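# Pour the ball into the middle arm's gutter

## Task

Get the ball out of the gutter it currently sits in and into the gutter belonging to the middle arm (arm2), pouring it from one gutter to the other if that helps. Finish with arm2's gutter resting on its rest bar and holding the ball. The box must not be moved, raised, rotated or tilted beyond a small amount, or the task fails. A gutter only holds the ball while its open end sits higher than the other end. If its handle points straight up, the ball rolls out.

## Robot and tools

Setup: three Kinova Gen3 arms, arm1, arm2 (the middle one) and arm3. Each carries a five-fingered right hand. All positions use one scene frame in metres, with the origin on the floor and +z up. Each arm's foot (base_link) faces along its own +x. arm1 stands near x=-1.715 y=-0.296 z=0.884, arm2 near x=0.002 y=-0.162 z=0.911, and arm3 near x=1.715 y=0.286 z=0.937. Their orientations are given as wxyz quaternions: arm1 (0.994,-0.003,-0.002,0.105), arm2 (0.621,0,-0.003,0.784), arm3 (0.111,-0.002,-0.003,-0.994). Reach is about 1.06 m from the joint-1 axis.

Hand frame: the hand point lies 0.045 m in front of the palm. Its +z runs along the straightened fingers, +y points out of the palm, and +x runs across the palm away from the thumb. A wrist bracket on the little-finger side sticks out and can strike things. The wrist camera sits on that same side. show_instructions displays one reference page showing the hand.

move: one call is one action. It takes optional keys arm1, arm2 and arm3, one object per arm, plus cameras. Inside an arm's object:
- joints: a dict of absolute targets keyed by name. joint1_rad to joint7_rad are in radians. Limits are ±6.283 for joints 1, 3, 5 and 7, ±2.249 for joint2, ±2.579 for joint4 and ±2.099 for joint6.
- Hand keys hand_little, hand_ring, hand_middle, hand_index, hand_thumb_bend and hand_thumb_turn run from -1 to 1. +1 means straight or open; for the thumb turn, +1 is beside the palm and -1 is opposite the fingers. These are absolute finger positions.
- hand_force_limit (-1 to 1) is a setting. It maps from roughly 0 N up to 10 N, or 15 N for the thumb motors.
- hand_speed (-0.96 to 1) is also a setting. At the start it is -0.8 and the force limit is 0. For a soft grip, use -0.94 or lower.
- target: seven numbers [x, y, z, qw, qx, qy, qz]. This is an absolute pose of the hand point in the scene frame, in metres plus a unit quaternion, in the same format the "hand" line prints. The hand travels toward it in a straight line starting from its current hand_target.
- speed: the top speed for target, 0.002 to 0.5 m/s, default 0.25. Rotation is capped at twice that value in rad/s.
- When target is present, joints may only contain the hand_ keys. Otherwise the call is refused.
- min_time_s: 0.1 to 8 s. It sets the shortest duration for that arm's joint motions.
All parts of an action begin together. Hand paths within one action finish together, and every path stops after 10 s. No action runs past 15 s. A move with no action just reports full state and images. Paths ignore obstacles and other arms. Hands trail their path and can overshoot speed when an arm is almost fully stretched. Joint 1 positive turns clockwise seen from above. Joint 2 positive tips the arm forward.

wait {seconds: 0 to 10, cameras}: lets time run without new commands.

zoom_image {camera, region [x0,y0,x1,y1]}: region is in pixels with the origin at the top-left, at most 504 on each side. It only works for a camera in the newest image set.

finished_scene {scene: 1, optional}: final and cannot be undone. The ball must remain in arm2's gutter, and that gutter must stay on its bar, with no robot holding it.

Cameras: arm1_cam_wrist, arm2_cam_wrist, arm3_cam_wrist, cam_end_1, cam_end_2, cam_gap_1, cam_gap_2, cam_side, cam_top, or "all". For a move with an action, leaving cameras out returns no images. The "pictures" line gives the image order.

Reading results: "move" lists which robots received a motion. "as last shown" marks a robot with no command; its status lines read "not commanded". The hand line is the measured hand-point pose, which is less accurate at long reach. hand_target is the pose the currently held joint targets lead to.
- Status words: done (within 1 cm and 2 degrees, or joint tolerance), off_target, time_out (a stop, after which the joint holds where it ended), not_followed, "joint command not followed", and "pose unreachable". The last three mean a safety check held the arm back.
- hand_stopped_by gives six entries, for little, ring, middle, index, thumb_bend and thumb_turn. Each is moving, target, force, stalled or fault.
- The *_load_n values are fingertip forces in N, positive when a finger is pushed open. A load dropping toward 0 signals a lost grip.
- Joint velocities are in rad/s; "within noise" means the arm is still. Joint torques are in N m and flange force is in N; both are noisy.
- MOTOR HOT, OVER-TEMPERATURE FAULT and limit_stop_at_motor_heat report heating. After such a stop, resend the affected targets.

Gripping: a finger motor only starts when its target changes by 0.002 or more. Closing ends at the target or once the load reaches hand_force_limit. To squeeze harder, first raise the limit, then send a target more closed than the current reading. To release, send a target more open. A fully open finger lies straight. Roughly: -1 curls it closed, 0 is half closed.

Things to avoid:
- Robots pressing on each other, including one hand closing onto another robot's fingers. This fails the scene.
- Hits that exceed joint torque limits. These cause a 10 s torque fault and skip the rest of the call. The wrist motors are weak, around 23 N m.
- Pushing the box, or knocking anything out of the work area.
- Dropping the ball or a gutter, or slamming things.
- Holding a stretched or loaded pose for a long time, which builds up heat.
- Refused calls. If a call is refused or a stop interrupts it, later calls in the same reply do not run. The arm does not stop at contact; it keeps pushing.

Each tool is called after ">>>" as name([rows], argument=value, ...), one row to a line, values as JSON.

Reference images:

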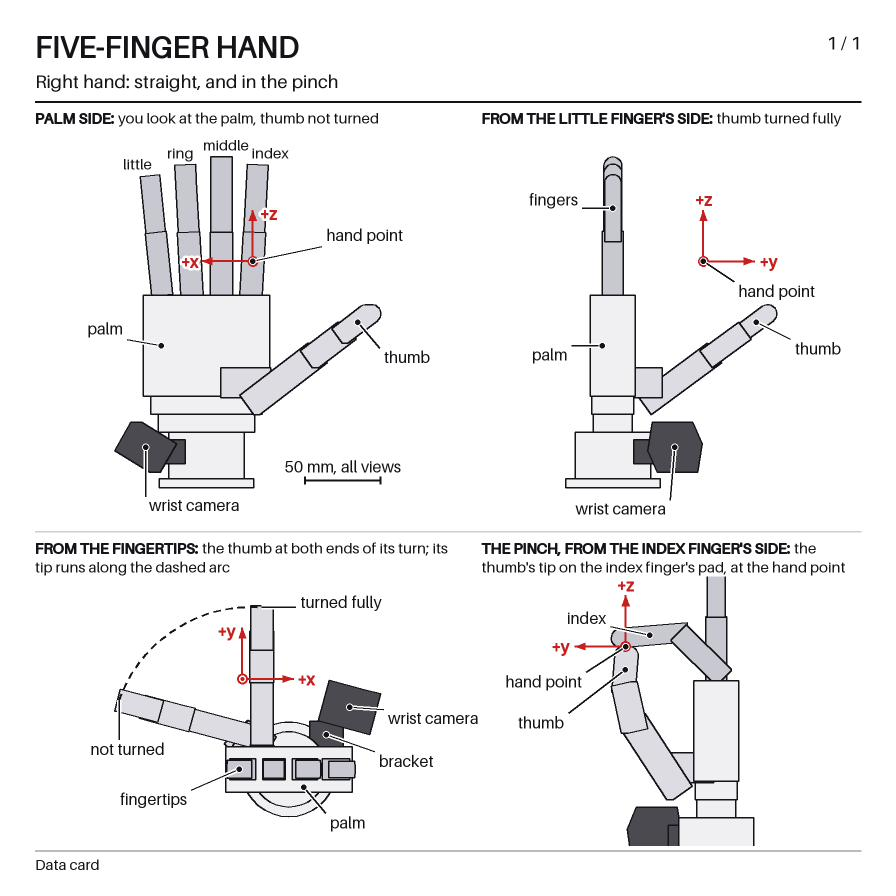

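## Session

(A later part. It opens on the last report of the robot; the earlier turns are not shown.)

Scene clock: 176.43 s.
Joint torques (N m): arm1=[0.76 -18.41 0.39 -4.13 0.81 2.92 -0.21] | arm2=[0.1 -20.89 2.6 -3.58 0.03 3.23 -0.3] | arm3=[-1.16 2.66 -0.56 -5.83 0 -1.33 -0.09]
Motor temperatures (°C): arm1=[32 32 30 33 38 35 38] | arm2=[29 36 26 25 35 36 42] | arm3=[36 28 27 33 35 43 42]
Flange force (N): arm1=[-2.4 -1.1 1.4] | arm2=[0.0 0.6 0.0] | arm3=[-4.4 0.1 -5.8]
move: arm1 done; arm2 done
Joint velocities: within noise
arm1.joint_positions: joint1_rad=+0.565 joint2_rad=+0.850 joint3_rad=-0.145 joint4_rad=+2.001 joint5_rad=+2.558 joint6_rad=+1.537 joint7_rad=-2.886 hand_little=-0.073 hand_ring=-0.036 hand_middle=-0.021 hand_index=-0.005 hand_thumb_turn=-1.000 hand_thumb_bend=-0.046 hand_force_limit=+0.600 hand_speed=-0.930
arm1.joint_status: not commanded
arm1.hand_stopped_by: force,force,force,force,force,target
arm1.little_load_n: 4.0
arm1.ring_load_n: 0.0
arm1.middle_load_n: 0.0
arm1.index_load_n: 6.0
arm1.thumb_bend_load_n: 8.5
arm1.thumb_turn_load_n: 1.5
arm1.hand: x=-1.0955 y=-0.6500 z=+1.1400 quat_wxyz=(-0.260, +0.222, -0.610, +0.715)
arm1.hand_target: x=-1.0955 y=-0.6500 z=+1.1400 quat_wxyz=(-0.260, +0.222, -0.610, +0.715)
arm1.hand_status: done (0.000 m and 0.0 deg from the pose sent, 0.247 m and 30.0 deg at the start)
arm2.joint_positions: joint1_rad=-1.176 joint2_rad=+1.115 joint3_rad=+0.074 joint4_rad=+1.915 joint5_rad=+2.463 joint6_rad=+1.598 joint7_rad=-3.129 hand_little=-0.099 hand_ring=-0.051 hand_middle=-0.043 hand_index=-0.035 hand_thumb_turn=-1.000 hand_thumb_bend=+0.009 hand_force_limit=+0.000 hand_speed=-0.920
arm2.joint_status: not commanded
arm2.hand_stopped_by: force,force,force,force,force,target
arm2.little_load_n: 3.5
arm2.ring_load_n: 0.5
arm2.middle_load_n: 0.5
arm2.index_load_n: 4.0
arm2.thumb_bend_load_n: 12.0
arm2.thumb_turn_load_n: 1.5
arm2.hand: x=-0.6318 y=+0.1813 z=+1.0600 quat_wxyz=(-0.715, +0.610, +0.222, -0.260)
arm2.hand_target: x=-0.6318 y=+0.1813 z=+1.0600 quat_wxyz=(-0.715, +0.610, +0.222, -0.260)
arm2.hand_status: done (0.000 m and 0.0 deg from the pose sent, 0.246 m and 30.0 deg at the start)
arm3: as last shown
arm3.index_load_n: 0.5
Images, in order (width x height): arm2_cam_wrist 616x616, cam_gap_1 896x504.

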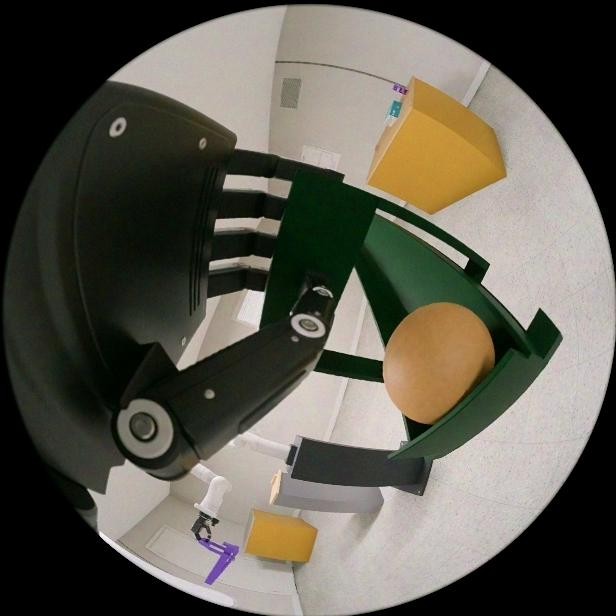

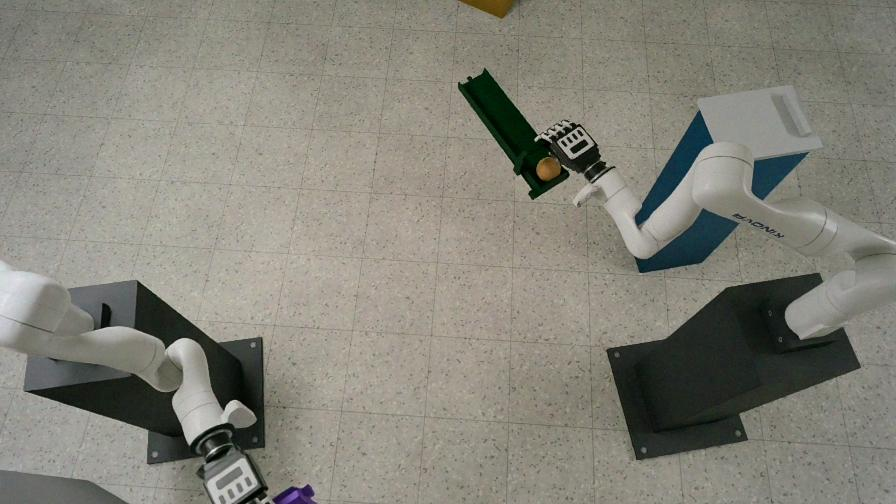

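>>> move(arm2={"target": [-0.4336, 0.3928, 1.08, 0.7604, -0.6494, 0.0, 0.0], "speed": 0.15}, arm1={"target": [-1.3094, -0.8598, 1.12, 0.0, 0.0, 0.6494, -0.7604], "speed": 0.2})

>>> move(arm2={"target": [-0.1975, 0.4637, 1.08, 0.7145, -0.6103, 0.2221, -0.2601], "speed": 0.15}, arm1={"target": [-1.5747, -0.9217, 1.1, -0.2601, 0.2221, 0.6103, -0.7145], "speed": 0.2})

>>> move(arm2={"target": [-0.037, 0.4366, 1.06, 0.6065, -0.5122, 0.3991, -0.4605], "speed": 0.13}, arm1={"target": [-1.7984, -0.8387, 1.1, -0.4888, 0.4174, 0.4975, -0.5826], "speed": 0.2}, cameras=["arm2_cam_wrist", "arm1_cam_wrist", "cam_side", "cam_gap_1"])

Scene clock: 179.80 s.
Joint torques (N m): arm1=[0.72 -18.79 1.88 -3.55 1.03 2.85 -0.2] | arm2=[0.1 -20.96 3.72 -3.81 0.65 3.15 -0.31] | arm3=[-1.2 2.62 -0.57 -5.78 -0.06 -1.31 -0.11]
Motor temperatures (°C): arm1=[32 32 30 33 38 35 38] | arm2=[29 36 26 25 35 36 42] | arm3=[36 28 27 33 35 43 42]
Flange force (N): arm1=[-2.9 -1.1 0.4] | arm2=[-0.4 0.7 0.2] | arm3=[-4.6 0.1 -6.0]
move: arm1 done; arm2 done
Joint velocities: within noise
arm1.joint_positions: joint1_rad=+0.765 joint2_rad=+0.928 joint3_rad=-0.067 joint4_rad=+1.865 joint5_rad=+2.124 joint6_rad=+1.589 joint7_rad=-2.808 hand_little=-0.073 hand_ring=-0.036 hand_middle=-0.021 hand_index=-0.005 hand_thumb_turn=-1.000 hand_thumb_bend=-0.046 hand_force_limit=+0.600 hand_speed=-0.930
arm1.joint_status: not commanded
arm1.hand_stopped_by: force,force,force,force,force,target
arm1.little_load_n: 4.0
arm1.ring_load_n: 0.0
arm1.middle_load_n: 0.5
arm1.index_load_n: 5.5
arm1.thumb_bend_load_n: 8.5
arm1.thumb_turn_load_n: 1.5
arm1.hand: x=-1.3094 y=-0.8598 z=+1.1200 quat_wxyz=(+0.000, +0.000, -0.649, +0.760)
arm1.hand_target: x=-1.3094 y=-0.8598 z=+1.1200 quat_wxyz=(+0.000, +0.000, -0.649, +0.760)
arm1.hand_status: done (0.000 m and 0.0 deg from the pose sent, 0.300 m and 40.0 deg at the start)
arm2.joint_positions: joint1_rad=-0.949 joint2_rad=+1.095 joint3_rad=+0.106 joint4_rad=+1.764 joint5_rad=+2.007 joint6_rad=+1.517 joint7_rad=-2.927 hand_little=-0.099 hand_ring=-0.051 hand_middle=-0.043 hand_index=-0.035 hand_thumb_turn=-1.000 hand_thumb_bend=+0.009 hand_force_limit=+0.000 hand_speed=-0.920
arm2.joint_status: not commanded
arm2.hand_stopped_by: force,force,force,force,force,target
arm2.little_load_n: 3.5
arm2.ring_load_n: 0.0
arm2.middle_load_n: 0.5
arm2.index_load_n: 4.0
arm2.thumb_bend_load_n: 12.0
arm2.thumb_turn_load_n: 1.5
arm2.hand: x=-0.4336 y=+0.3928 z=+1.0800 quat_wxyz=(-0.760, +0.649, +0.000, +0.000)
arm2.hand_target: x=-0.4336 y=+0.3928 z=+1.0800 quat_wxyz=(-0.760, +0.649, +0.000, +0.000)
arm2.hand_status: done (0.000 m and 0.0 deg from the pose sent, 0.291 m and 40.0 deg at the start)
arm3: as last shown
arm3.index_load_n: 0.0
pictures: none

Scene clock: 182.67 s.
Joint torques (N m): arm1=[0.64 -18.86 2.87 -2.82 1.27 2.76 -0.21] | arm2=[0.12 -21.26 4.35 -3.87 1.43 2.9 -0.31] | arm3=[-1.2 2.68 -0.58 -5.86 -0.04 -1.34 -0.12]
Motor temperatures (°C): arm1=[32 32 30 33 38 35 38] | arm2=[29 36 26 25 35 36 42] | arm3=[36 28 27 33 35 43 42]
Flange force (N): arm1=[-2.9 -1.1 -0.7] | arm2=[0.1 0.5 0.0] | arm3=[-4.3 -0.1 -5.7]
move: arm1 done; arm2 done
Joint velocities: within noise
arm1.joint_positions: joint1_rad=+0.986 joint2_rad=+1.010 joint3_rad=+0.001 joint4_rad=+1.715 joint5_rad=+1.706 joint6_rad=+1.680 joint7_rad=-2.717 hand_little=-0.073 hand_ring=-0.036 hand_middle=-0.021 hand_index=-0.005 hand_thumb_turn=-1.000 hand_thumb_bend=-0.046 hand_force_limit=+0.600 hand_speed=-0.930
arm1.joint_status: not commanded
arm1.hand_stopped_by: force,force,force,force,force,target
arm1.little_load_n: 4.0
arm1.ring_load_n: 0.0
arm1.middle_load_n: 0.5
arm1.index_load_n: 5.5
arm1.thumb_bend_load_n: 8.5
arm1.thumb_turn_load_n: 1.5
arm1.hand: x=-1.5747 y=-0.9217 z=+1.1000 quat_wxyz=(+0.260, -0.222, -0.610, +0.715)
arm1.hand_target: x=-1.5747 y=-0.9217 z=+1.1000 quat_wxyz=(+0.260, -0.222, -0.610, +0.715)
arm1.hand_status: done (0.000 m and 0.0 deg from the pose sent, 0.273 m and 40.0 deg at the start)
arm2.joint_positions: joint1_rad=-0.726 joint2_rad=+1.152 joint3_rad=+0.140 joint4_rad=+1.536 joint5_rad=+1.558 joint6_rad=+1.603 joint7_rad=-2.681 hand_little=-0.099 hand_ring=-0.051 hand_middle=-0.043 hand_index=-0.035 hand_thumb_turn=-1.000 hand_thumb_bend=+0.009 hand_force_limit=+0.000 hand_speed=-0.920
arm2.joint_status: not commanded
arm2.hand_stopped_by: force,force,force,force,force,target
arm2.little_load_n: 3.5
arm2.ring_load_n: 0.5
arm2.middle_load_n: 1.0
arm2.index_load_n: 4.5
arm2.thumb_bend_load_n: 12.0
arm2.thumb_turn_load_n: 1.5
arm2.hand: x=-0.1975 y=+0.4637 z=+1.0800 quat_wxyz=(-0.715, +0.610, -0.222, +0.260)
arm2.hand_target: x=-0.1975 y=+0.4637 z=+1.0800 quat_wxyz=(-0.715, +0.610, -0.222, +0.260)
arm2.hand_status: done (0.000 m and 0.0 deg from the pose sent, 0.247 m and 40.0 deg at the start)
arm3: as last shown
pictures: none

Scene clock: 185.57 s.
Joint torques (N m): arm1=[0.64 -18.31 3.29 -2.08 1.5 2.64 -0.23] | arm2=[0.16 -22.38 4.47 -3.92 2.02 2.5 -0.37] | arm3=[-1.15 2.69 -0.58 -5.81 -0.02 -1.34 -0.09]
Motor temperatures (°C): arm1=[32 32 30 33 38 35 38] | arm2=[29 36 26 25 35 37 42] | arm3=[36 28 27 33 35 43 42]
Flange force (N): arm1=[-2.3 -1.3 -1.9] | arm2=[-0.2 0.6 -0.2] | arm3=[-4.4 0.0 -5.9]
move: arm1 done; arm2 done
Joint velocities: within noise
arm1.joint_positions: joint1_rad=+1.217 joint2_rad=+1.044 joint3_rad=+0.069 joint4_rad=+1.607 joint5_rad=+1.307 joint6_rad=+1.828 joint7_rad=-2.638 hand_little=-0.073 hand_ring=-0.036 hand_middle=-0.021 hand_index=-0.005 hand_thumb_turn=-1.000 hand_thumb_bend=-0.046 hand_force_limit=+0.600 hand_speed=-0.930
arm1.joint_status: not commanded
arm1.hand_stopped_by: force,force,force,force,force,target
arm1.little_load_n: 3.5
arm1.ring_load_n: 0.0
arm1.middle_load_n: 0.5
arm1.index_load_n: 6.0
arm1.thumb_bend_load_n: 8.5
arm1.thumb_turn_load_n: 1.0
arm1.hand: x=-1.7984 y=-0.8387 z=+1.1000 quat_wxyz=(+0.489, -0.417, -0.497, +0.583)
arm1.hand_target: x=-1.7984 y=-0.8387 z=+1.1000 quat_wxyz=(+0.489, -0.417, -0.497, +0.583)
arm1.hand_status: done (0.000 m and 0.0 deg from the pose sent, 0.239 m and 40.0 deg at the start)
arm2.joint_positions: joint1_rad=-0.516 joint2_rad=+1.290 joint3_rad=+0.173 joint4_rad=+1.208 joint5_rad=+1.219 joint6_rad=+1.830 joint7_rad=-2.478 hand_little=-0.099 hand_ring=-0.051 hand_middle=-0.043 hand_index=-0.035 hand_thumb_turn=-1.000 hand_thumb_bend=+0.009 hand_force_limit=+0.000 hand_speed=-0.920
arm2.joint_status: not commanded
arm2.hand_stopped_by: force,force,force,force,force,target
arm2.little_load_n: 3.5
arm2.ring_load_n: 0.0
arm2.middle_load_n: 0.5
arm2.index_load_n: 4.0
arm2.thumb_bend_load_n: 12.0
arm2.thumb_turn_load_n: 1.5
arm2.hand: x=-0.0370 y=+0.4366 z=+1.0600 quat_wxyz=(-0.606, +0.512, -0.399, +0.460)
arm2.hand_target: x=-0.0370 y=+0.4366 z=+1.0600 quat_wxyz=(-0.606, +0.512, -0.399, +0.460)
arm2.hand_status: done (0.000 m and 0.0 deg from the pose sent, 0.164 m and 35.0 deg at the start)
arm3: as last shown
pictures: arm1_cam_wrist, arm2_cam_wrist, cam_gap_1, cam_side
Images, in order (width x height): arm1_cam_wrist 616x616, arm2_cam_wrist 616x616, cam_gap_1 896x504, cam_side 896x504.

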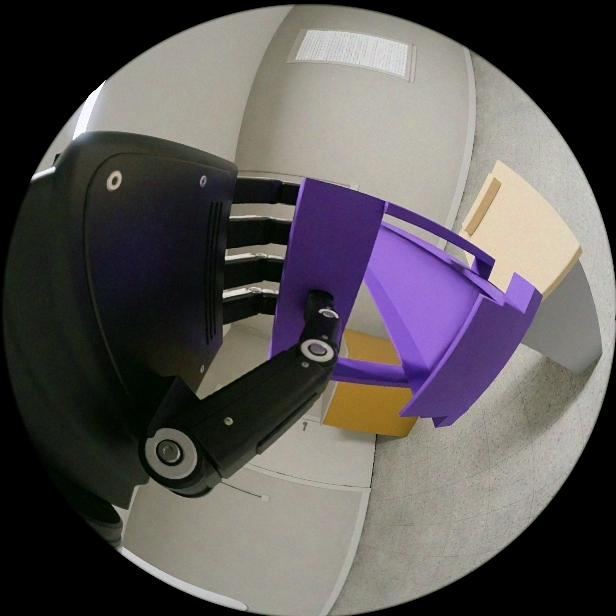

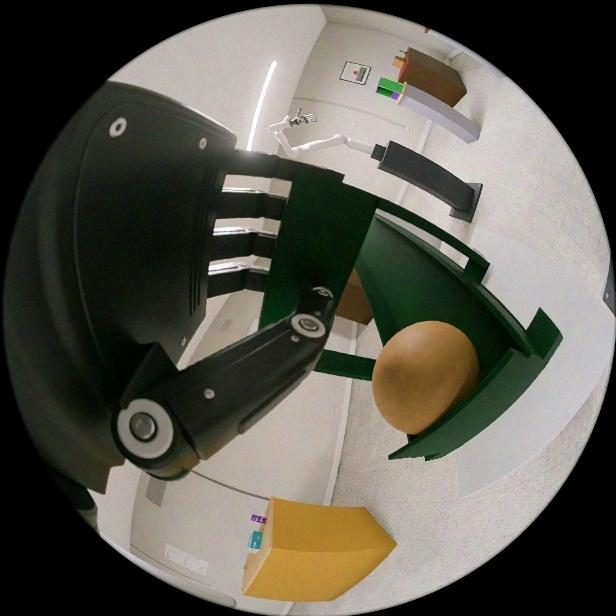

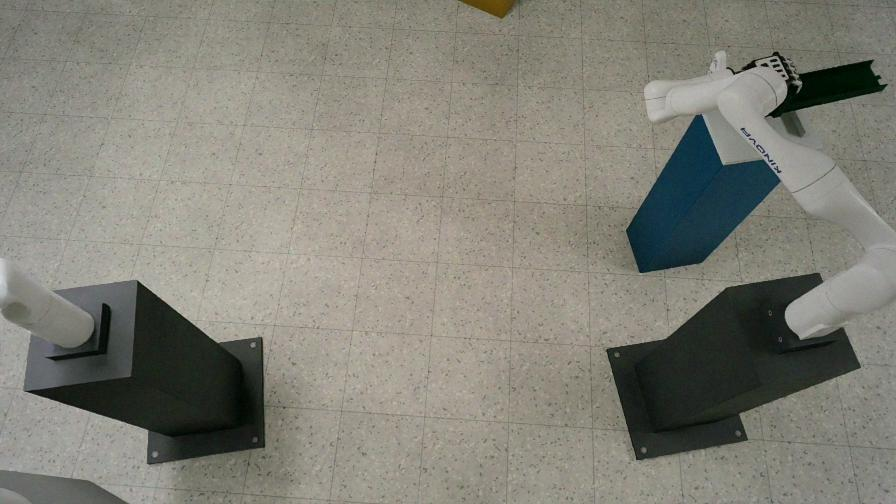

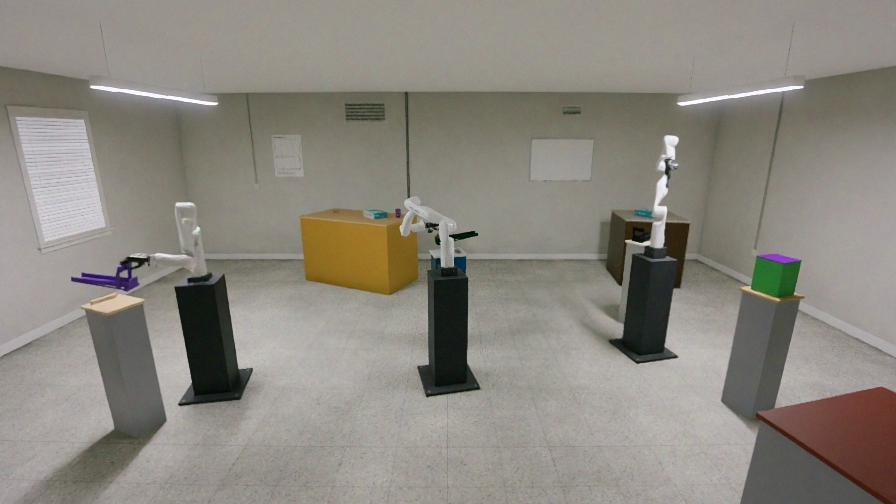

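>>> move(arm2={"target": [-0.037, 0.4366, 0.995, 0.6065, -0.5122, 0.3991, -0.4605], "speed": 0.08}, arm1={"target": [-1.9398, -0.7758, 1.08, -0.6267, 0.5352, 0.3678, -0.4307], "speed": 0.2}, cameras=["arm2_cam_wrist", "cam_gap_1"])

>>> zoom_image(camera="arm2_cam_wrist", region=[380, 200, 616, 500])

>>> zoom_image(camera="cam_gap_1", region=[680, 30, 896, 180])

Scene clock: 188.63 s.
Joint torques (N m): arm1=[0.61 -19.7 3.83 -2.42 1.79 2.4 -0.21] | arm2=[0.16 -22.71 4.51 -3.53 1.9 2.65 -0.34] | arm3=[-1.18 2.68 -0.54 -5.82 -0.03 -1.33 -0.1]
Motor temperatures (°C): arm1=[32 32 30 33 38 35 38] | arm2=[29 36 26 25 35 37 42] | arm3=[36 28 27 33 35 43 42]
Flange force (N): arm1=[-1.9 -0.9 -2.4] | arm2=[-0.2 0.8 -0.1] | arm3=[-4.4 0.1 -5.9]
move: arm1 done; arm2 done
Joint velocities: within noise
arm1.joint_positions: joint1_rad=+1.491 joint2_rad=+1.172 joint3_rad=+0.164 joint4_rad=+1.333 joint5_rad=+1.105 joint6_rad=+1.939 joint7_rad=-2.490 hand_little=-0.073 hand_ring=-0.036 hand_middle=-0.021 hand_index=-0.005 hand_thumb_turn=-1.000 hand_thumb_bend=-0.046 hand_force_limit=+0.600 hand_speed=-0.930
arm1.joint_status: not commanded
arm1.hand_stopped_by: force,force,force,force,force,target
arm1.little_load_n: 4.0
arm1.ring_load_n: 0.0
arm1.middle_load_n: 0.5
arm1.index_load_n: 6.0
arm1.thumb_bend_load_n: 8.5
arm1.thumb_turn_load_n: 1.5
arm1.hand: x=-1.9398 y=-0.7758 z=+1.0800 quat_wxyz=(+0.627, -0.535, -0.368, +0.431)
arm1.hand_target: x=-1.9398 y=-0.7758 z=+1.0800 quat_wxyz=(+0.627, -0.535, -0.368, +0.431)
arm1.hand_status: done (0.000 m and 0.0 deg from the pose sent, 0.156 m and 31.0 deg at the start)
arm2.joint_positions: joint1_rad=-0.508 joint2_rad=+1.425 joint3_rad=+0.159 joint4_rad=+1.121 joint5_rad=+1.198 joint6_rad=+1.828 joint7_rad=-2.531 hand_little=-0.099 hand_ring=-0.051 hand_middle=-0.043 hand_index=-0.035 hand_thumb_turn=-1.000 hand_thumb_bend=+0.009 hand_force_limit=+0.000 hand_speed=-0.920
arm2.joint_status: not commanded
arm2.hand_stopped_by: force,force,force,force,force,target
arm2.little_load_n: 3.5
arm2.ring_load_n: 0.0
arm2.middle_load_n: 0.5
arm2.index_load_n: 4.0
arm2.thumb_bend_load_n: 12.0
arm2.thumb_turn_load_n: 1.5
arm2.hand: x=-0.0370 y=+0.4366 z=+0.9950 quat_wxyz=(-0.606, +0.512, -0.399, +0.460)
arm2.hand_target: x=-0.0370 y=+0.4366 z=+0.9950 quat_wxyz=(-0.606, +0.512, -0.399, +0.460)
arm2.hand_status: done (0.000 m and 0.0 deg from the pose sent, 0.065 m and 0.0 deg at the start)
arm3: as last shown
Images, in order (width x height): arm2_cam_wrist 616x616, cam_gap_1 896x504.

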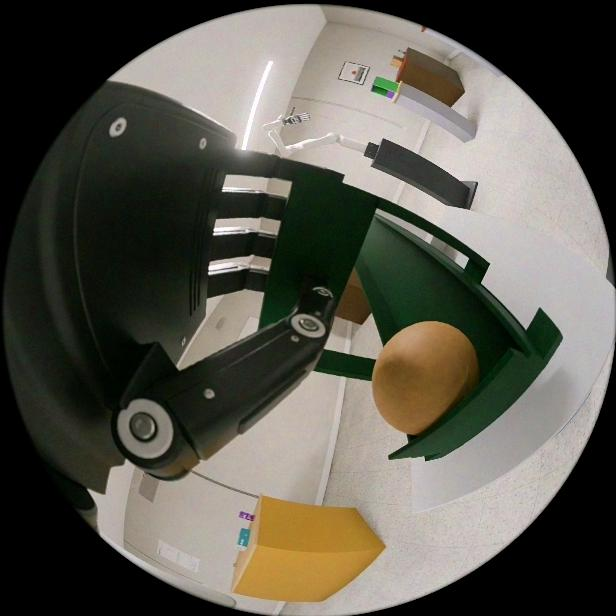

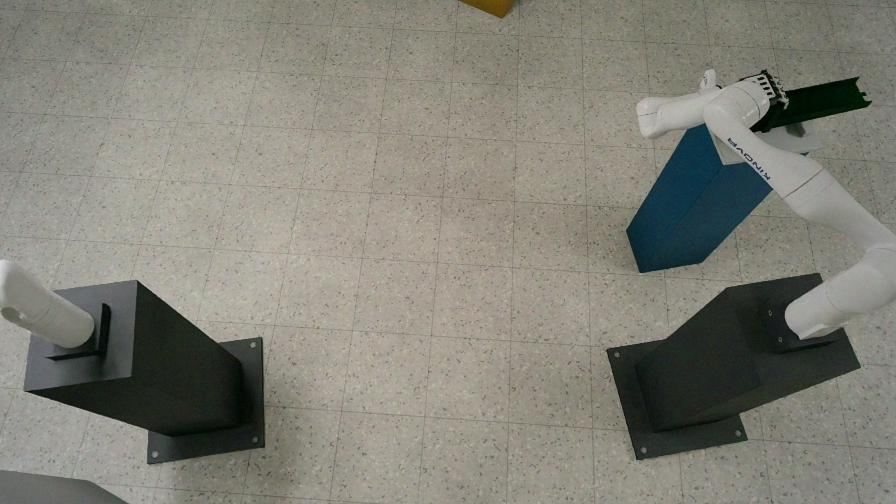

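Scaled by 1.680 from the camera's image (finer frame: 880x880).

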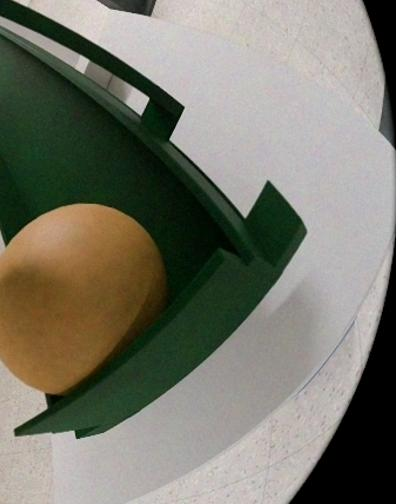

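Scaled by 2.333.

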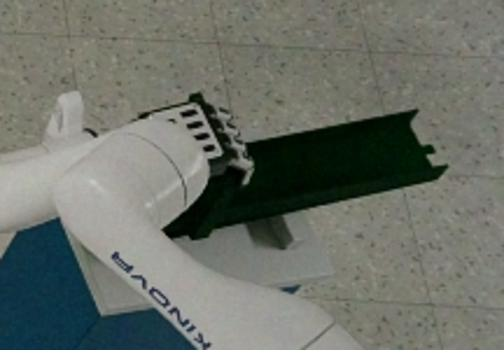

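>>> move(arm2={"target": [-0.037, 0.4366, 0.984, 0.6065, -0.5122, 0.3991, -0.4605], "speed": 0.03})

>>> move(arm2={"target": [-0.037, 0.4366, 0.98, 0.6065, -0.5122, 0.3991, -0.4605], "speed": 0.02}, cameras=["arm2_cam_wrist", "cam_gap_1"])

>>> zoom_image(camera="arm2_cam_wrist", region=[380, 200, 616, 500])

>>> zoom_image(camera="cam_gap_1", region=[680, 30, 896, 180])

Scene clock: 189.87 s.
Joint torques (N m): arm1=[0.6 -19.66 3.86 -2.43 1.8 2.4 -0.22] | arm2=[0.19 -22.71 4.44 -3.39 1.87 2.69 -0.31] | arm3=[-1.17 2.62 -0.55 -5.76 -0.03 -1.33 -0.12]
Motor temperatures (°C): arm1=[32 32 30 33 38 35 38] | arm2=[29 36 26 25 35 37 42] | arm3=[36 28 27 33 35 43 42]
Flange force (N): arm1=[-1.8 -1.0 -2.3] | arm2=[-0.5 0.9 -0.2] | arm3=[-4.6 0.1 -6.1]
move: arm2 done
Joint velocities: within noise
arm1, arm3: as last shown
arm1.middle_load_n: 0.0
arm2.joint_positions: joint1_rad=-0.506 joint2_rad=+1.449 joint3_rad=+0.158 joint4_rad=+1.103 joint5_rad=+1.195 joint6_rad=+1.828 joint7_rad=-2.537 hand_little=-0.099 hand_ring=-0.051 hand_middle=-0.043 hand_index=-0.035 hand_thumb_turn=-1.000 hand_thumb_bend=+0.009 hand_force_limit=+0.000 hand_speed=-0.920
arm2.joint_status: not commanded
arm2.hand_stopped_by: force,force,force,force,force,target
arm2.little_load_n: 3.5
arm2.ring_load_n: 0.0
arm2.middle_load_n: 0.5
arm2.index_load_n: 4.0
arm2.thumb_bend_load_n: 12.0
arm2.thumb_turn_load_n: 1.5
arm2.hand: x=-0.0370 y=+0.4366 z=+0.9840 quat_wxyz=(-0.606, +0.512, -0.399, +0.460)
arm2.hand_target: x=-0.0370 y=+0.4366 z=+0.9840 quat_wxyz=(-0.606, +0.512, -0.399, +0.460)
arm2.hand_status: done (0.000 m and 0.0 deg from the pose sent, 0.011 m and 0.0 deg at the start)
pictures: none

Scene clock: 190.83 s.
Joint torques (N m): arm1=[0.59 -19.7 3.86 -2.42 1.79 2.39 -0.22] | arm2=[-2.03 -18.35 -0.31 -3.7 0.35 -0.39 0.01] | arm3=[-1.14 2.7 -0.6 -5.81 -0.05 -1.32 -0.16]
Motor temperatures (°C): arm1=[32 32 30 33 38 35 38] | arm2=[29 36 26 25 35 37 42] | arm3=[36 28 27 33 35 43 42]
Flange force (N): arm1=[-1.9 -0.9 -2.4] | arm2=[1.2 -9.0 5.3] | arm3=[-4.5 -0.3 -5.8]
move: arm2 done
Joint velocities: within noise
arm1: as last shown
arm2.joint_positions: joint1_rad=-0.506 joint2_rad=+1.458 joint3_rad=+0.157 joint4_rad=+1.096 joint5_rad=+1.194 joint6_rad=+1.828 joint7_rad=-2.539 hand_little=-0.099 hand_ring=-0.051 hand_middle=-0.043 hand_index=-0.035 hand_thumb_turn=-1.000 hand_thumb_bend=+0.009 hand_force_limit=+0.000 hand_speed=-0.920
arm2.joint_status: not commanded
arm2.hand_stopped_by: force,force,force,force,force,target
arm2.little_load_n: 3.5
arm2.ring_load_n: 0.0
arm2.middle_load_n: 4.0
arm2.index_load_n: 8.0
arm2.thumb_bend_load_n: 9.5
arm2.thumb_turn_load_n: 2.5
arm2.hand: x=-0.0370 y=+0.4366 z=+0.9800 quat_wxyz=(-0.606, +0.512, -0.399, +0.460)
arm2.hand_target: x=-0.0370 y=+0.4366 z=+0.9800 quat_wxyz=(-0.606, +0.512, -0.399, +0.460)
arm2.hand_status: done (0.000 m and 0.0 deg from the pose sent, 0.004 m and 0.0 deg at the start)
arm3.joint_positions: joint1_rad=-0.900 joint2_rad=-0.596 joint3_rad=-0.095 joint4_rad=+1.432 joint5_rad=-0.041 joint6_rad=+1.837 joint7_rad=-1.888 hand_little=+1.000 hand_ring=+1.000 hand_middle=+1.000 hand_index=+1.000 hand_thumb_turn=+1.000 hand_thumb_bend=+1.000 hand_force_limit=+0.000 hand_speed=-0.800
arm3.joint_status: not commanded
arm3.hand_stopped_by: target,target,target,target,target,target
arm3.little_load_n: 0.0
arm3.ring_load_n: 0.0
arm3.middle_load_n: 0.0
arm3.index_load_n: 0.0
arm3.thumb_bend_load_n: -0.5
arm3.thumb_turn_load_n: 0.0
arm3.hand: x=+1.6988 y=+0.0992 z=+1.5148 quat_wxyz=(-0.155, -0.871, -0.431, +0.175)
arm3.hand_target: x=+1.6988 y=+0.0992 z=+1.5148 quat_wxyz=(-0.155, -0.871, -0.431, +0.175)
arm3.hand_status: not commanded
Images, in order (width x height): arm2_cam_wrist 616x616, cam_gap_1 896x504.

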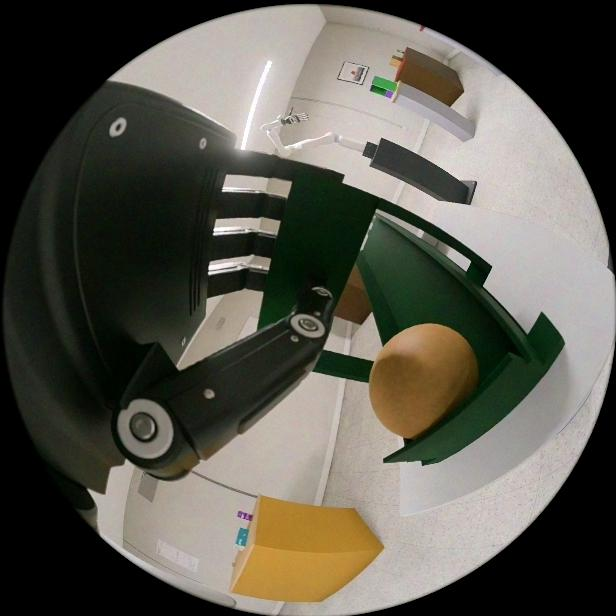

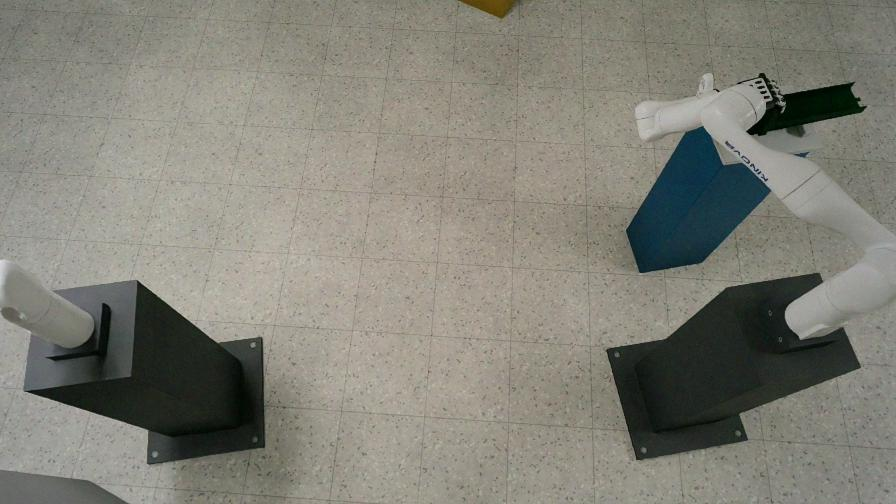

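Scaled by 1.680 from the camera's image (finer frame: 880x880).

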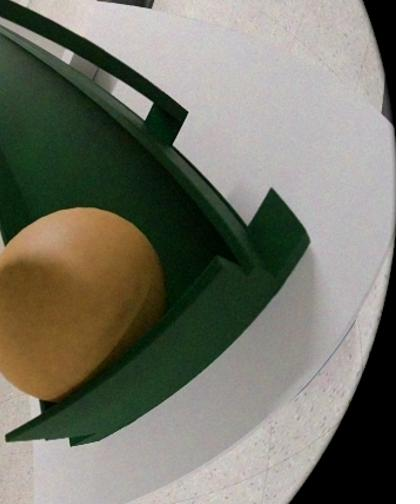

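Scaled by 2.333.

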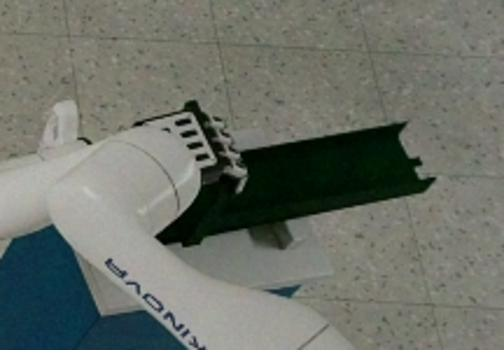

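>>> move(arm2={"target": [-0.037, 0.4366, 0.98, 0.6153, -0.5015, 0.391, -0.4674], "speed": 0.02}, cameras=["arm2_cam_wrist"])

>>> zoom_image(camera="arm2_cam_wrist", region=[380, 200, 616, 500])

Scene clock: 193.37 s.
Joint torques (N m): arm1=[0.57 -19.69 3.85 -2.43 1.8 2.37 -0.19] | arm2=[-1.06 -18.21 0.75 -3.72 0.75 -0.4 -0.36] | arm3=[-1.22 2.67 -0.56 -5.78 -0.02 -1.32 -0.15]
Motor temperatures (°C): arm1=[32 32 30 33 38 35 38] | arm2=[29 36 26 25 35 37 42] | arm3=[36 28 27 33 35 43 42]
Flange force (N): arm1=[-1.8 -0.9 -2.3] | arm2=[2.1 -9.8 3.6] | arm3=[-4.5 0.0 -6.0]
move: arm2 done
Joint velocities: within noise
arm1, arm3: as last shown
arm1.middle_load_n: 0.5
arm2.joint_positions: joint1_rad=-0.511 joint2_rad=+1.484 joint3_rad=+0.170 joint4_rad=+1.074 joint5_rad=+1.200 joint6_rad=+1.850 joint7_rad=-2.535 hand_little=-0.099 hand_ring=-0.050 hand_middle=-0.043 hand_index=-0.035 hand_thumb_turn=-1.000 hand_thumb_bend=+0.009 hand_force_limit=+0.000 hand_speed=-0.920
arm2.joint_status: not commanded
arm2.hand_stopped_by: force,force,force,force,force,target
arm2.little_load_n: 4.0
arm2.ring_load_n: 2.5
arm2.middle_load_n: 6.0
arm2.index_load_n: 9.0
arm2.thumb_bend_load_n: 8.5
arm2.thumb_turn_load_n: 1.5
arm2.hand: x=-0.0370 y=+0.4366 z=+0.9800 quat_wxyz=(-0.615, +0.501, -0.391, +0.467)
arm2.hand_target: x=-0.0370 y=+0.4366 z=+0.9800 quat_wxyz=(-0.615, +0.501, -0.391, +0.467)
arm2.hand_status: done (0.000 m and 0.0 deg from the pose sent, 0.000 m and 2.0 deg at the start)
arm3.thumb_bend_load_n: 0.0
Images, in order (width x height): arm2_cam_wrist 616x616.

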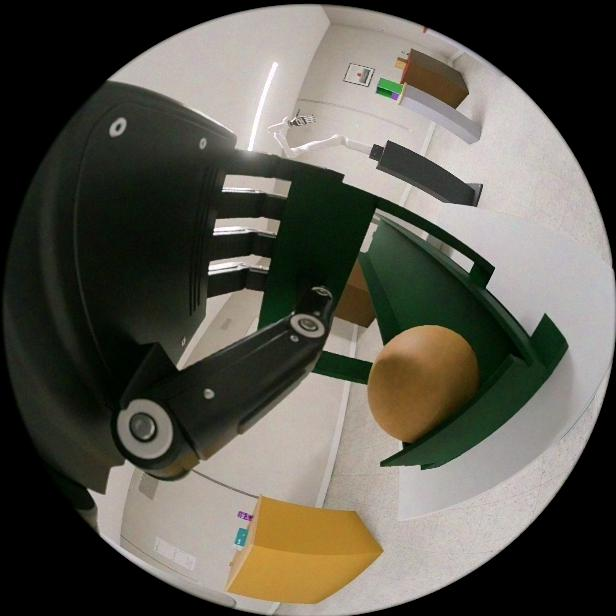

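Scaled by 1.680 from the camera's image (finer frame: 880x880).

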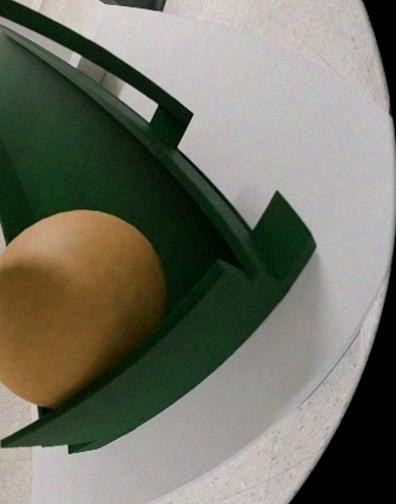

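>>> move(arm2={"target": [-0.037, 0.4366, 0.9815, 0.6153, -0.5015, 0.391, -0.4674], "speed": 0.02})

>>> move(arm2={"joints": {"hand_thumb_bend": 0.3, "hand_speed": -0.85}}, cameras=["arm2_cam_wrist", "cam_gap_1"])

>>> zoom_image(camera="arm2_cam_wrist", region=[200, 130, 450, 430])

Scene clock: 194.63 s.
Joint torques (N m): arm1=[0.61 -19.68 3.85 -2.46 1.8 2.37 -0.22] | arm2=[0.86 -20.89 3.91 -2.85 1.38 2.09 -0.19] | arm3=[-1.22 2.65 -0.61 -5.81 -0.06 -1.31 -0.11]
Motor temperatures (°C): arm1=[32 32 30 33 38 35 38] | arm2=[29 36 26 25 35 37 42] | arm3=[36 28 27 33 35 43 42]
Flange force (N): arm1=[-1.7 -1.0 -2.3] | arm2=[-0.3 -2.6 -0.7] | arm3=[-4.5 -0.1 -5.9]
move: arm2 done
Joint velocities: within noise
arm1, arm3: as last shown
arm1.middle_load_n: 0.0
arm2.joint_positions: joint1_rad=-0.511 joint2_rad=+1.481 joint3_rad=+0.170 joint4_rad=+1.077 joint5_rad=+1.200 joint6_rad=+1.849 joint7_rad=-2.534 hand_little=-0.099 hand_ring=-0.050 hand_middle=-0.043 hand_index=-0.035 hand_thumb_turn=-1.000 hand_thumb_bend=+0.009 hand_force_limit=+0.000 hand_speed=-0.920
arm2.joint_status: not commanded
arm2.hand_stopped_by: force,force,force,force,force,target
arm2.little_load_n: 3.5
arm2.ring_load_n: 1.0
arm2.middle_load_n: 4.5
arm2.index_load_n: 8.0
arm2.thumb_bend_load_n: 9.5
arm2.thumb_turn_load_n: 1.5
arm2.hand: x=-0.0370 y=+0.4366 z=+0.9815 quat_wxyz=(-0.615, +0.501, -0.391, +0.467)
arm2.hand_target: x=-0.0370 y=+0.4366 z=+0.9815 quat_wxyz=(-0.615, +0.501, -0.391, +0.467)
arm2.hand_status: done (0.000 m and 0.0 deg from the pose sent, 0.001 m and 0.0 deg at the start)
arm3.ring_load_n: 0.5
arm3.thumb_bend_load_n: -0.5
pictures: none

Scene clock: 196.47 s.
Joint torques (N m): arm1=[0.57 -19.7 3.83 -2.41 1.78 2.38 -0.2] | arm2=[-0.22 -21.52 3.21 -3.43 1.31 1.79 -0.27] | arm3=[-1.18 2.7 -0.59 -5.78 -0.02 -1.33 -0.1]
Motor temperatures (°C): arm1=[32 32 30 33 38 35 38] | arm2=[29 36 26 25 35 36 42] | arm3=[36 28 27 33 35 43 42]
Flange force (N): arm1=[-2.0 -0.9 -2.4] | arm2=[-0.1 -1.9 1.1] | arm3=[-4.4 0.0 -6.0]
move: arm2 done
Joint velocities: within noise
arm1, arm3: as last shown
arm1.middle_load_n: 0.5
arm1.thumb_bend_load_n: 9.0
arm2.joint_positions: joint1_rad=-0.511 joint2_rad=+1.481 joint3_rad=+0.170 joint4_rad=+1.077 joint5_rad=+1.200 joint6_rad=+1.849 joint7_rad=-2.534 hand_little=-0.099 hand_ring=-0.051 hand_middle=-0.043 hand_index=-0.036 hand_thumb_turn=-1.000 hand_thumb_bend=+0.300 hand_force_limit=+0.000 hand_speed=-0.850
arm2.joint_status: all done
arm2.hand_stopped_by: force,force,force,force,target,target
arm2.little_load_n: 0.0
arm2.ring_load_n: 0.0
arm2.middle_load_n: 0.0
arm2.index_load_n: 0.5
arm2.thumb_bend_load_n: 0.0
arm2.thumb_turn_load_n: 0.0
arm2.hand: x=-0.0370 y=+0.4366 z=+0.9815 quat_wxyz=(-0.615, +0.501, -0.391, +0.467)
arm2.hand_target: x=-0.0370 y=+0.4366 z=+0.9815 quat_wxyz=(-0.615, +0.501, -0.391, +0.467)
arm2.hand_status: not commanded
arm3.ring_load_n: 0.0
arm3.thumb_bend_load_n: 0.0
Images, in order (width x height): arm2_cam_wrist 616x616, cam_gap_1 896x504.

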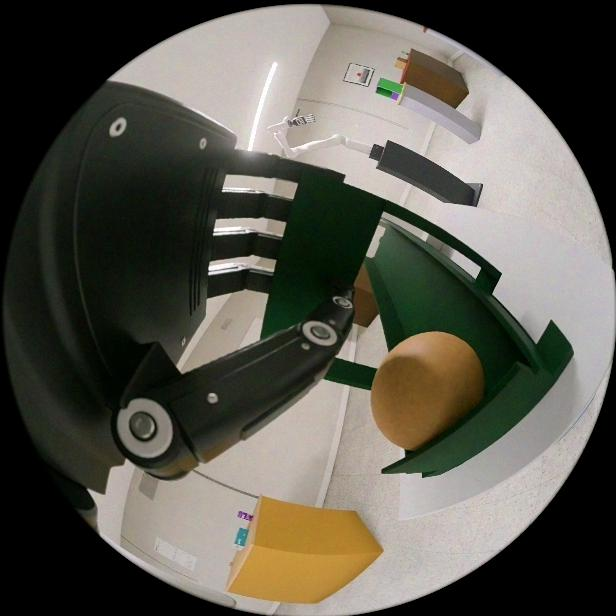

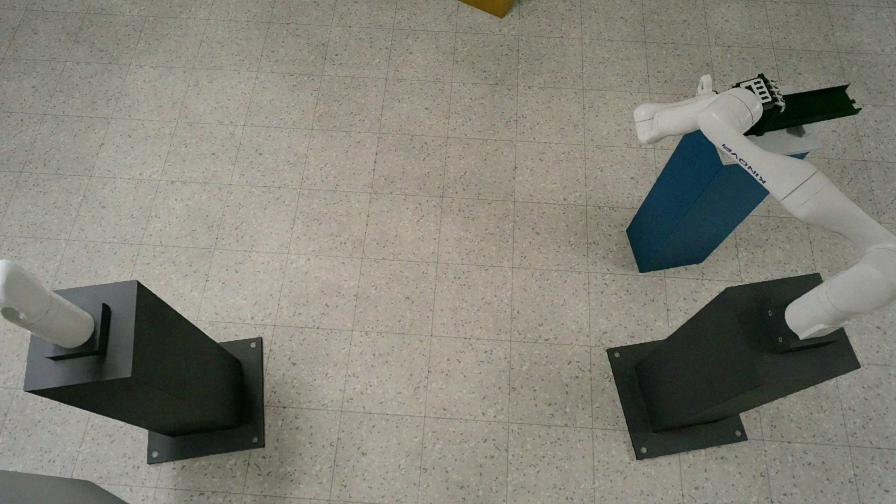

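Scaled by 1.680 from the camera's image (finer frame: 880x880).

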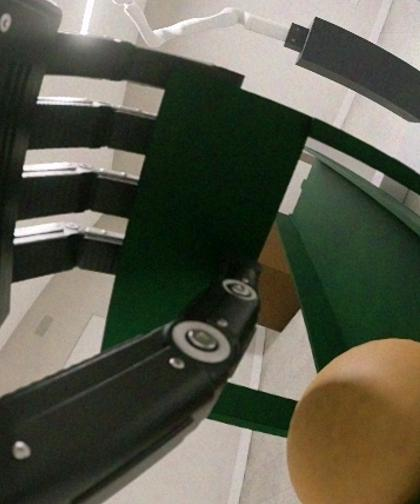

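>>> move(arm2={"joints": {"hand_little": 0.15, "hand_ring": 0.15, "hand_middle": 0.15, "hand_index": 0.15, "hand_speed": -0.7}})

>>> move(arm2={"target": [-0.036, 0.4369, 0.991, 0.6153, -0.5015, 0.391, -0.4674], "speed": 0.03}, cameras=["arm2_cam_wrist"])

>>> zoom_image(camera="arm2_cam_wrist", region=[200, 130, 450, 430])

Scene clock: 197.53 s.
Joint torques (N m): arm1=[0.62 -19.7 3.84 -2.43 1.8 2.38 -0.22] | arm2=[0.17 -21.75 3.6 -3.34 1.41 2.03 -0.23] | arm3=[-1.1 2.69 -0.52 -5.81 -0.04 -1.32 -0.1]
Motor temperatures (°C): arm1=[32 32 30 33 38 35 38] | arm2=[29 36 26 25 35 36 42] | arm3=[36 28 27 33 35 43 42]
Flange force (N): arm1=[-1.9 -0.9 -2.4] | arm2=[0.0 -1.4 0.4] | arm3=[-4.4 0.1 -5.9]
move: arm2 done
Joint velocities: within noise
arm1, arm3: as last shown
arm1.thumb_bend_load_n: 8.5
arm2.joint_positions: joint1_rad=-0.511 joint2_rad=+1.481 joint3_rad=+0.170 joint4_rad=+1.077 joint5_rad=+1.200 joint6_rad=+1.849 joint7_rad=-2.534 hand_little=+0.150 hand_ring=+0.150 hand_middle=+0.150 hand_index=+0.150 hand_thumb_turn=-1.000 hand_thumb_bend=+0.300 hand_force_limit=+0.000 hand_speed=-0.700
arm2.joint_status: all done
arm2.hand_stopped_by: target,target,target,target,target,target
arm2.little_load_n: 0.0
arm2.ring_load_n: 0.0
arm2.middle_load_n: 0.0
arm2.index_load_n: 0.0
arm2.thumb_bend_load_n: 0.0
arm2.thumb_turn_load_n: 0.0
arm2.hand: x=-0.0370 y=+0.4366 z=+0.9815 quat_wxyz=(-0.615, +0.501, -0.391, +0.467)
arm2.hand_target: x=-0.0370 y=+0.4366 z=+0.9815 quat_wxyz=(-0.615, +0.501, -0.391, +0.467)
arm2.hand_status: not commanded
arm3.index_load_n: 0.5
arm3.thumb_turn_load_n: -0.5
pictures: none

Scene clock: 198.50 s.
Joint torques (N m): arm1=[0.53 -19.71 3.87 -2.47 1.77 2.37 -0.2] | arm2=[0.5 -21.98 4.12 -3.41 1.52 2.13 -0.26] | arm3=[-1.17 2.64 -0.58 -5.82 -0.02 -1.32 -0.16]
Motor temperatures (°C): arm1=[32 32 30 33 37 35 38] | arm2=[29 36 26 25 35 36 42] | arm3=[36 28 27 33 35 43 42]
Flange force (N): arm1=[-1.7 -0.9 -2.2] | arm2=[0.4 -1.0 -0.3] | arm3=[-4.5 -0.1 -5.8]
move: arm2 done
Joint velocities: within noise
arm1, arm3: as last shown
arm1.thumb_bend_load_n: 9.0
arm2.joint_positions: joint1_rad=-0.511 joint2_rad=+1.460 joint3_rad=+0.172 joint4_rad=+1.096 joint5_rad=+1.204 joint6_rad=+1.847 joint7_rad=-2.531 hand_little=+0.150 hand_ring=+0.150 hand_middle=+0.150 hand_index=+0.150 hand_thumb_turn=-1.000 hand_thumb_bend=+0.300 hand_force_limit=+0.000 hand_speed=-0.700
arm2.joint_status: not commanded
arm2.hand_stopped_by: target,target,target,target,target,target
arm2.little_load_n: 0.0
arm2.ring_load_n: 0.0
arm2.middle_load_n: 0.0
arm2.index_load_n: 0.0
arm2.thumb_bend_load_n: 1.5
arm2.thumb_turn_load_n: 0.0
arm2.hand: x=-0.0360 y=+0.4369 z=+0.9910 quat_wxyz=(-0.615, +0.501, -0.391, +0.467)
arm2.hand_target: x=-0.0360 y=+0.4369 z=+0.9910 quat_wxyz=(-0.615, +0.501, -0.391, +0.467)
arm2.hand_status: done (0.000 m and 0.0 deg from the pose sent, 0.010 m and 0.0 deg at the start)
arm3.index_load_n: 0.0
arm3.thumb_bend_load_n: -0.5
arm3.thumb_turn_load_n: 0.0
Images, in order (width x height): arm2_cam_wrist 616x616.

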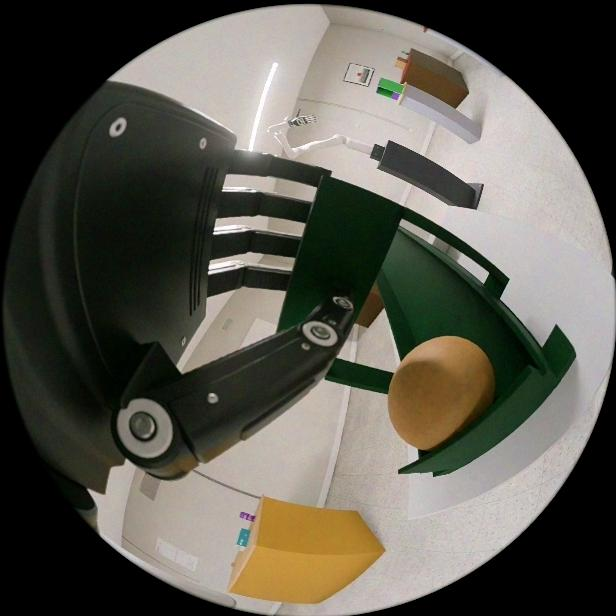

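Scaled by 1.680 from the camera's image (finer frame: 880x880).

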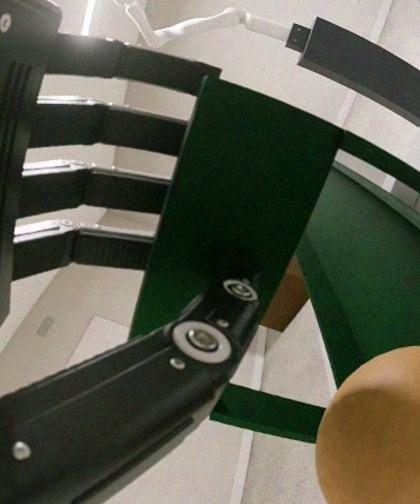

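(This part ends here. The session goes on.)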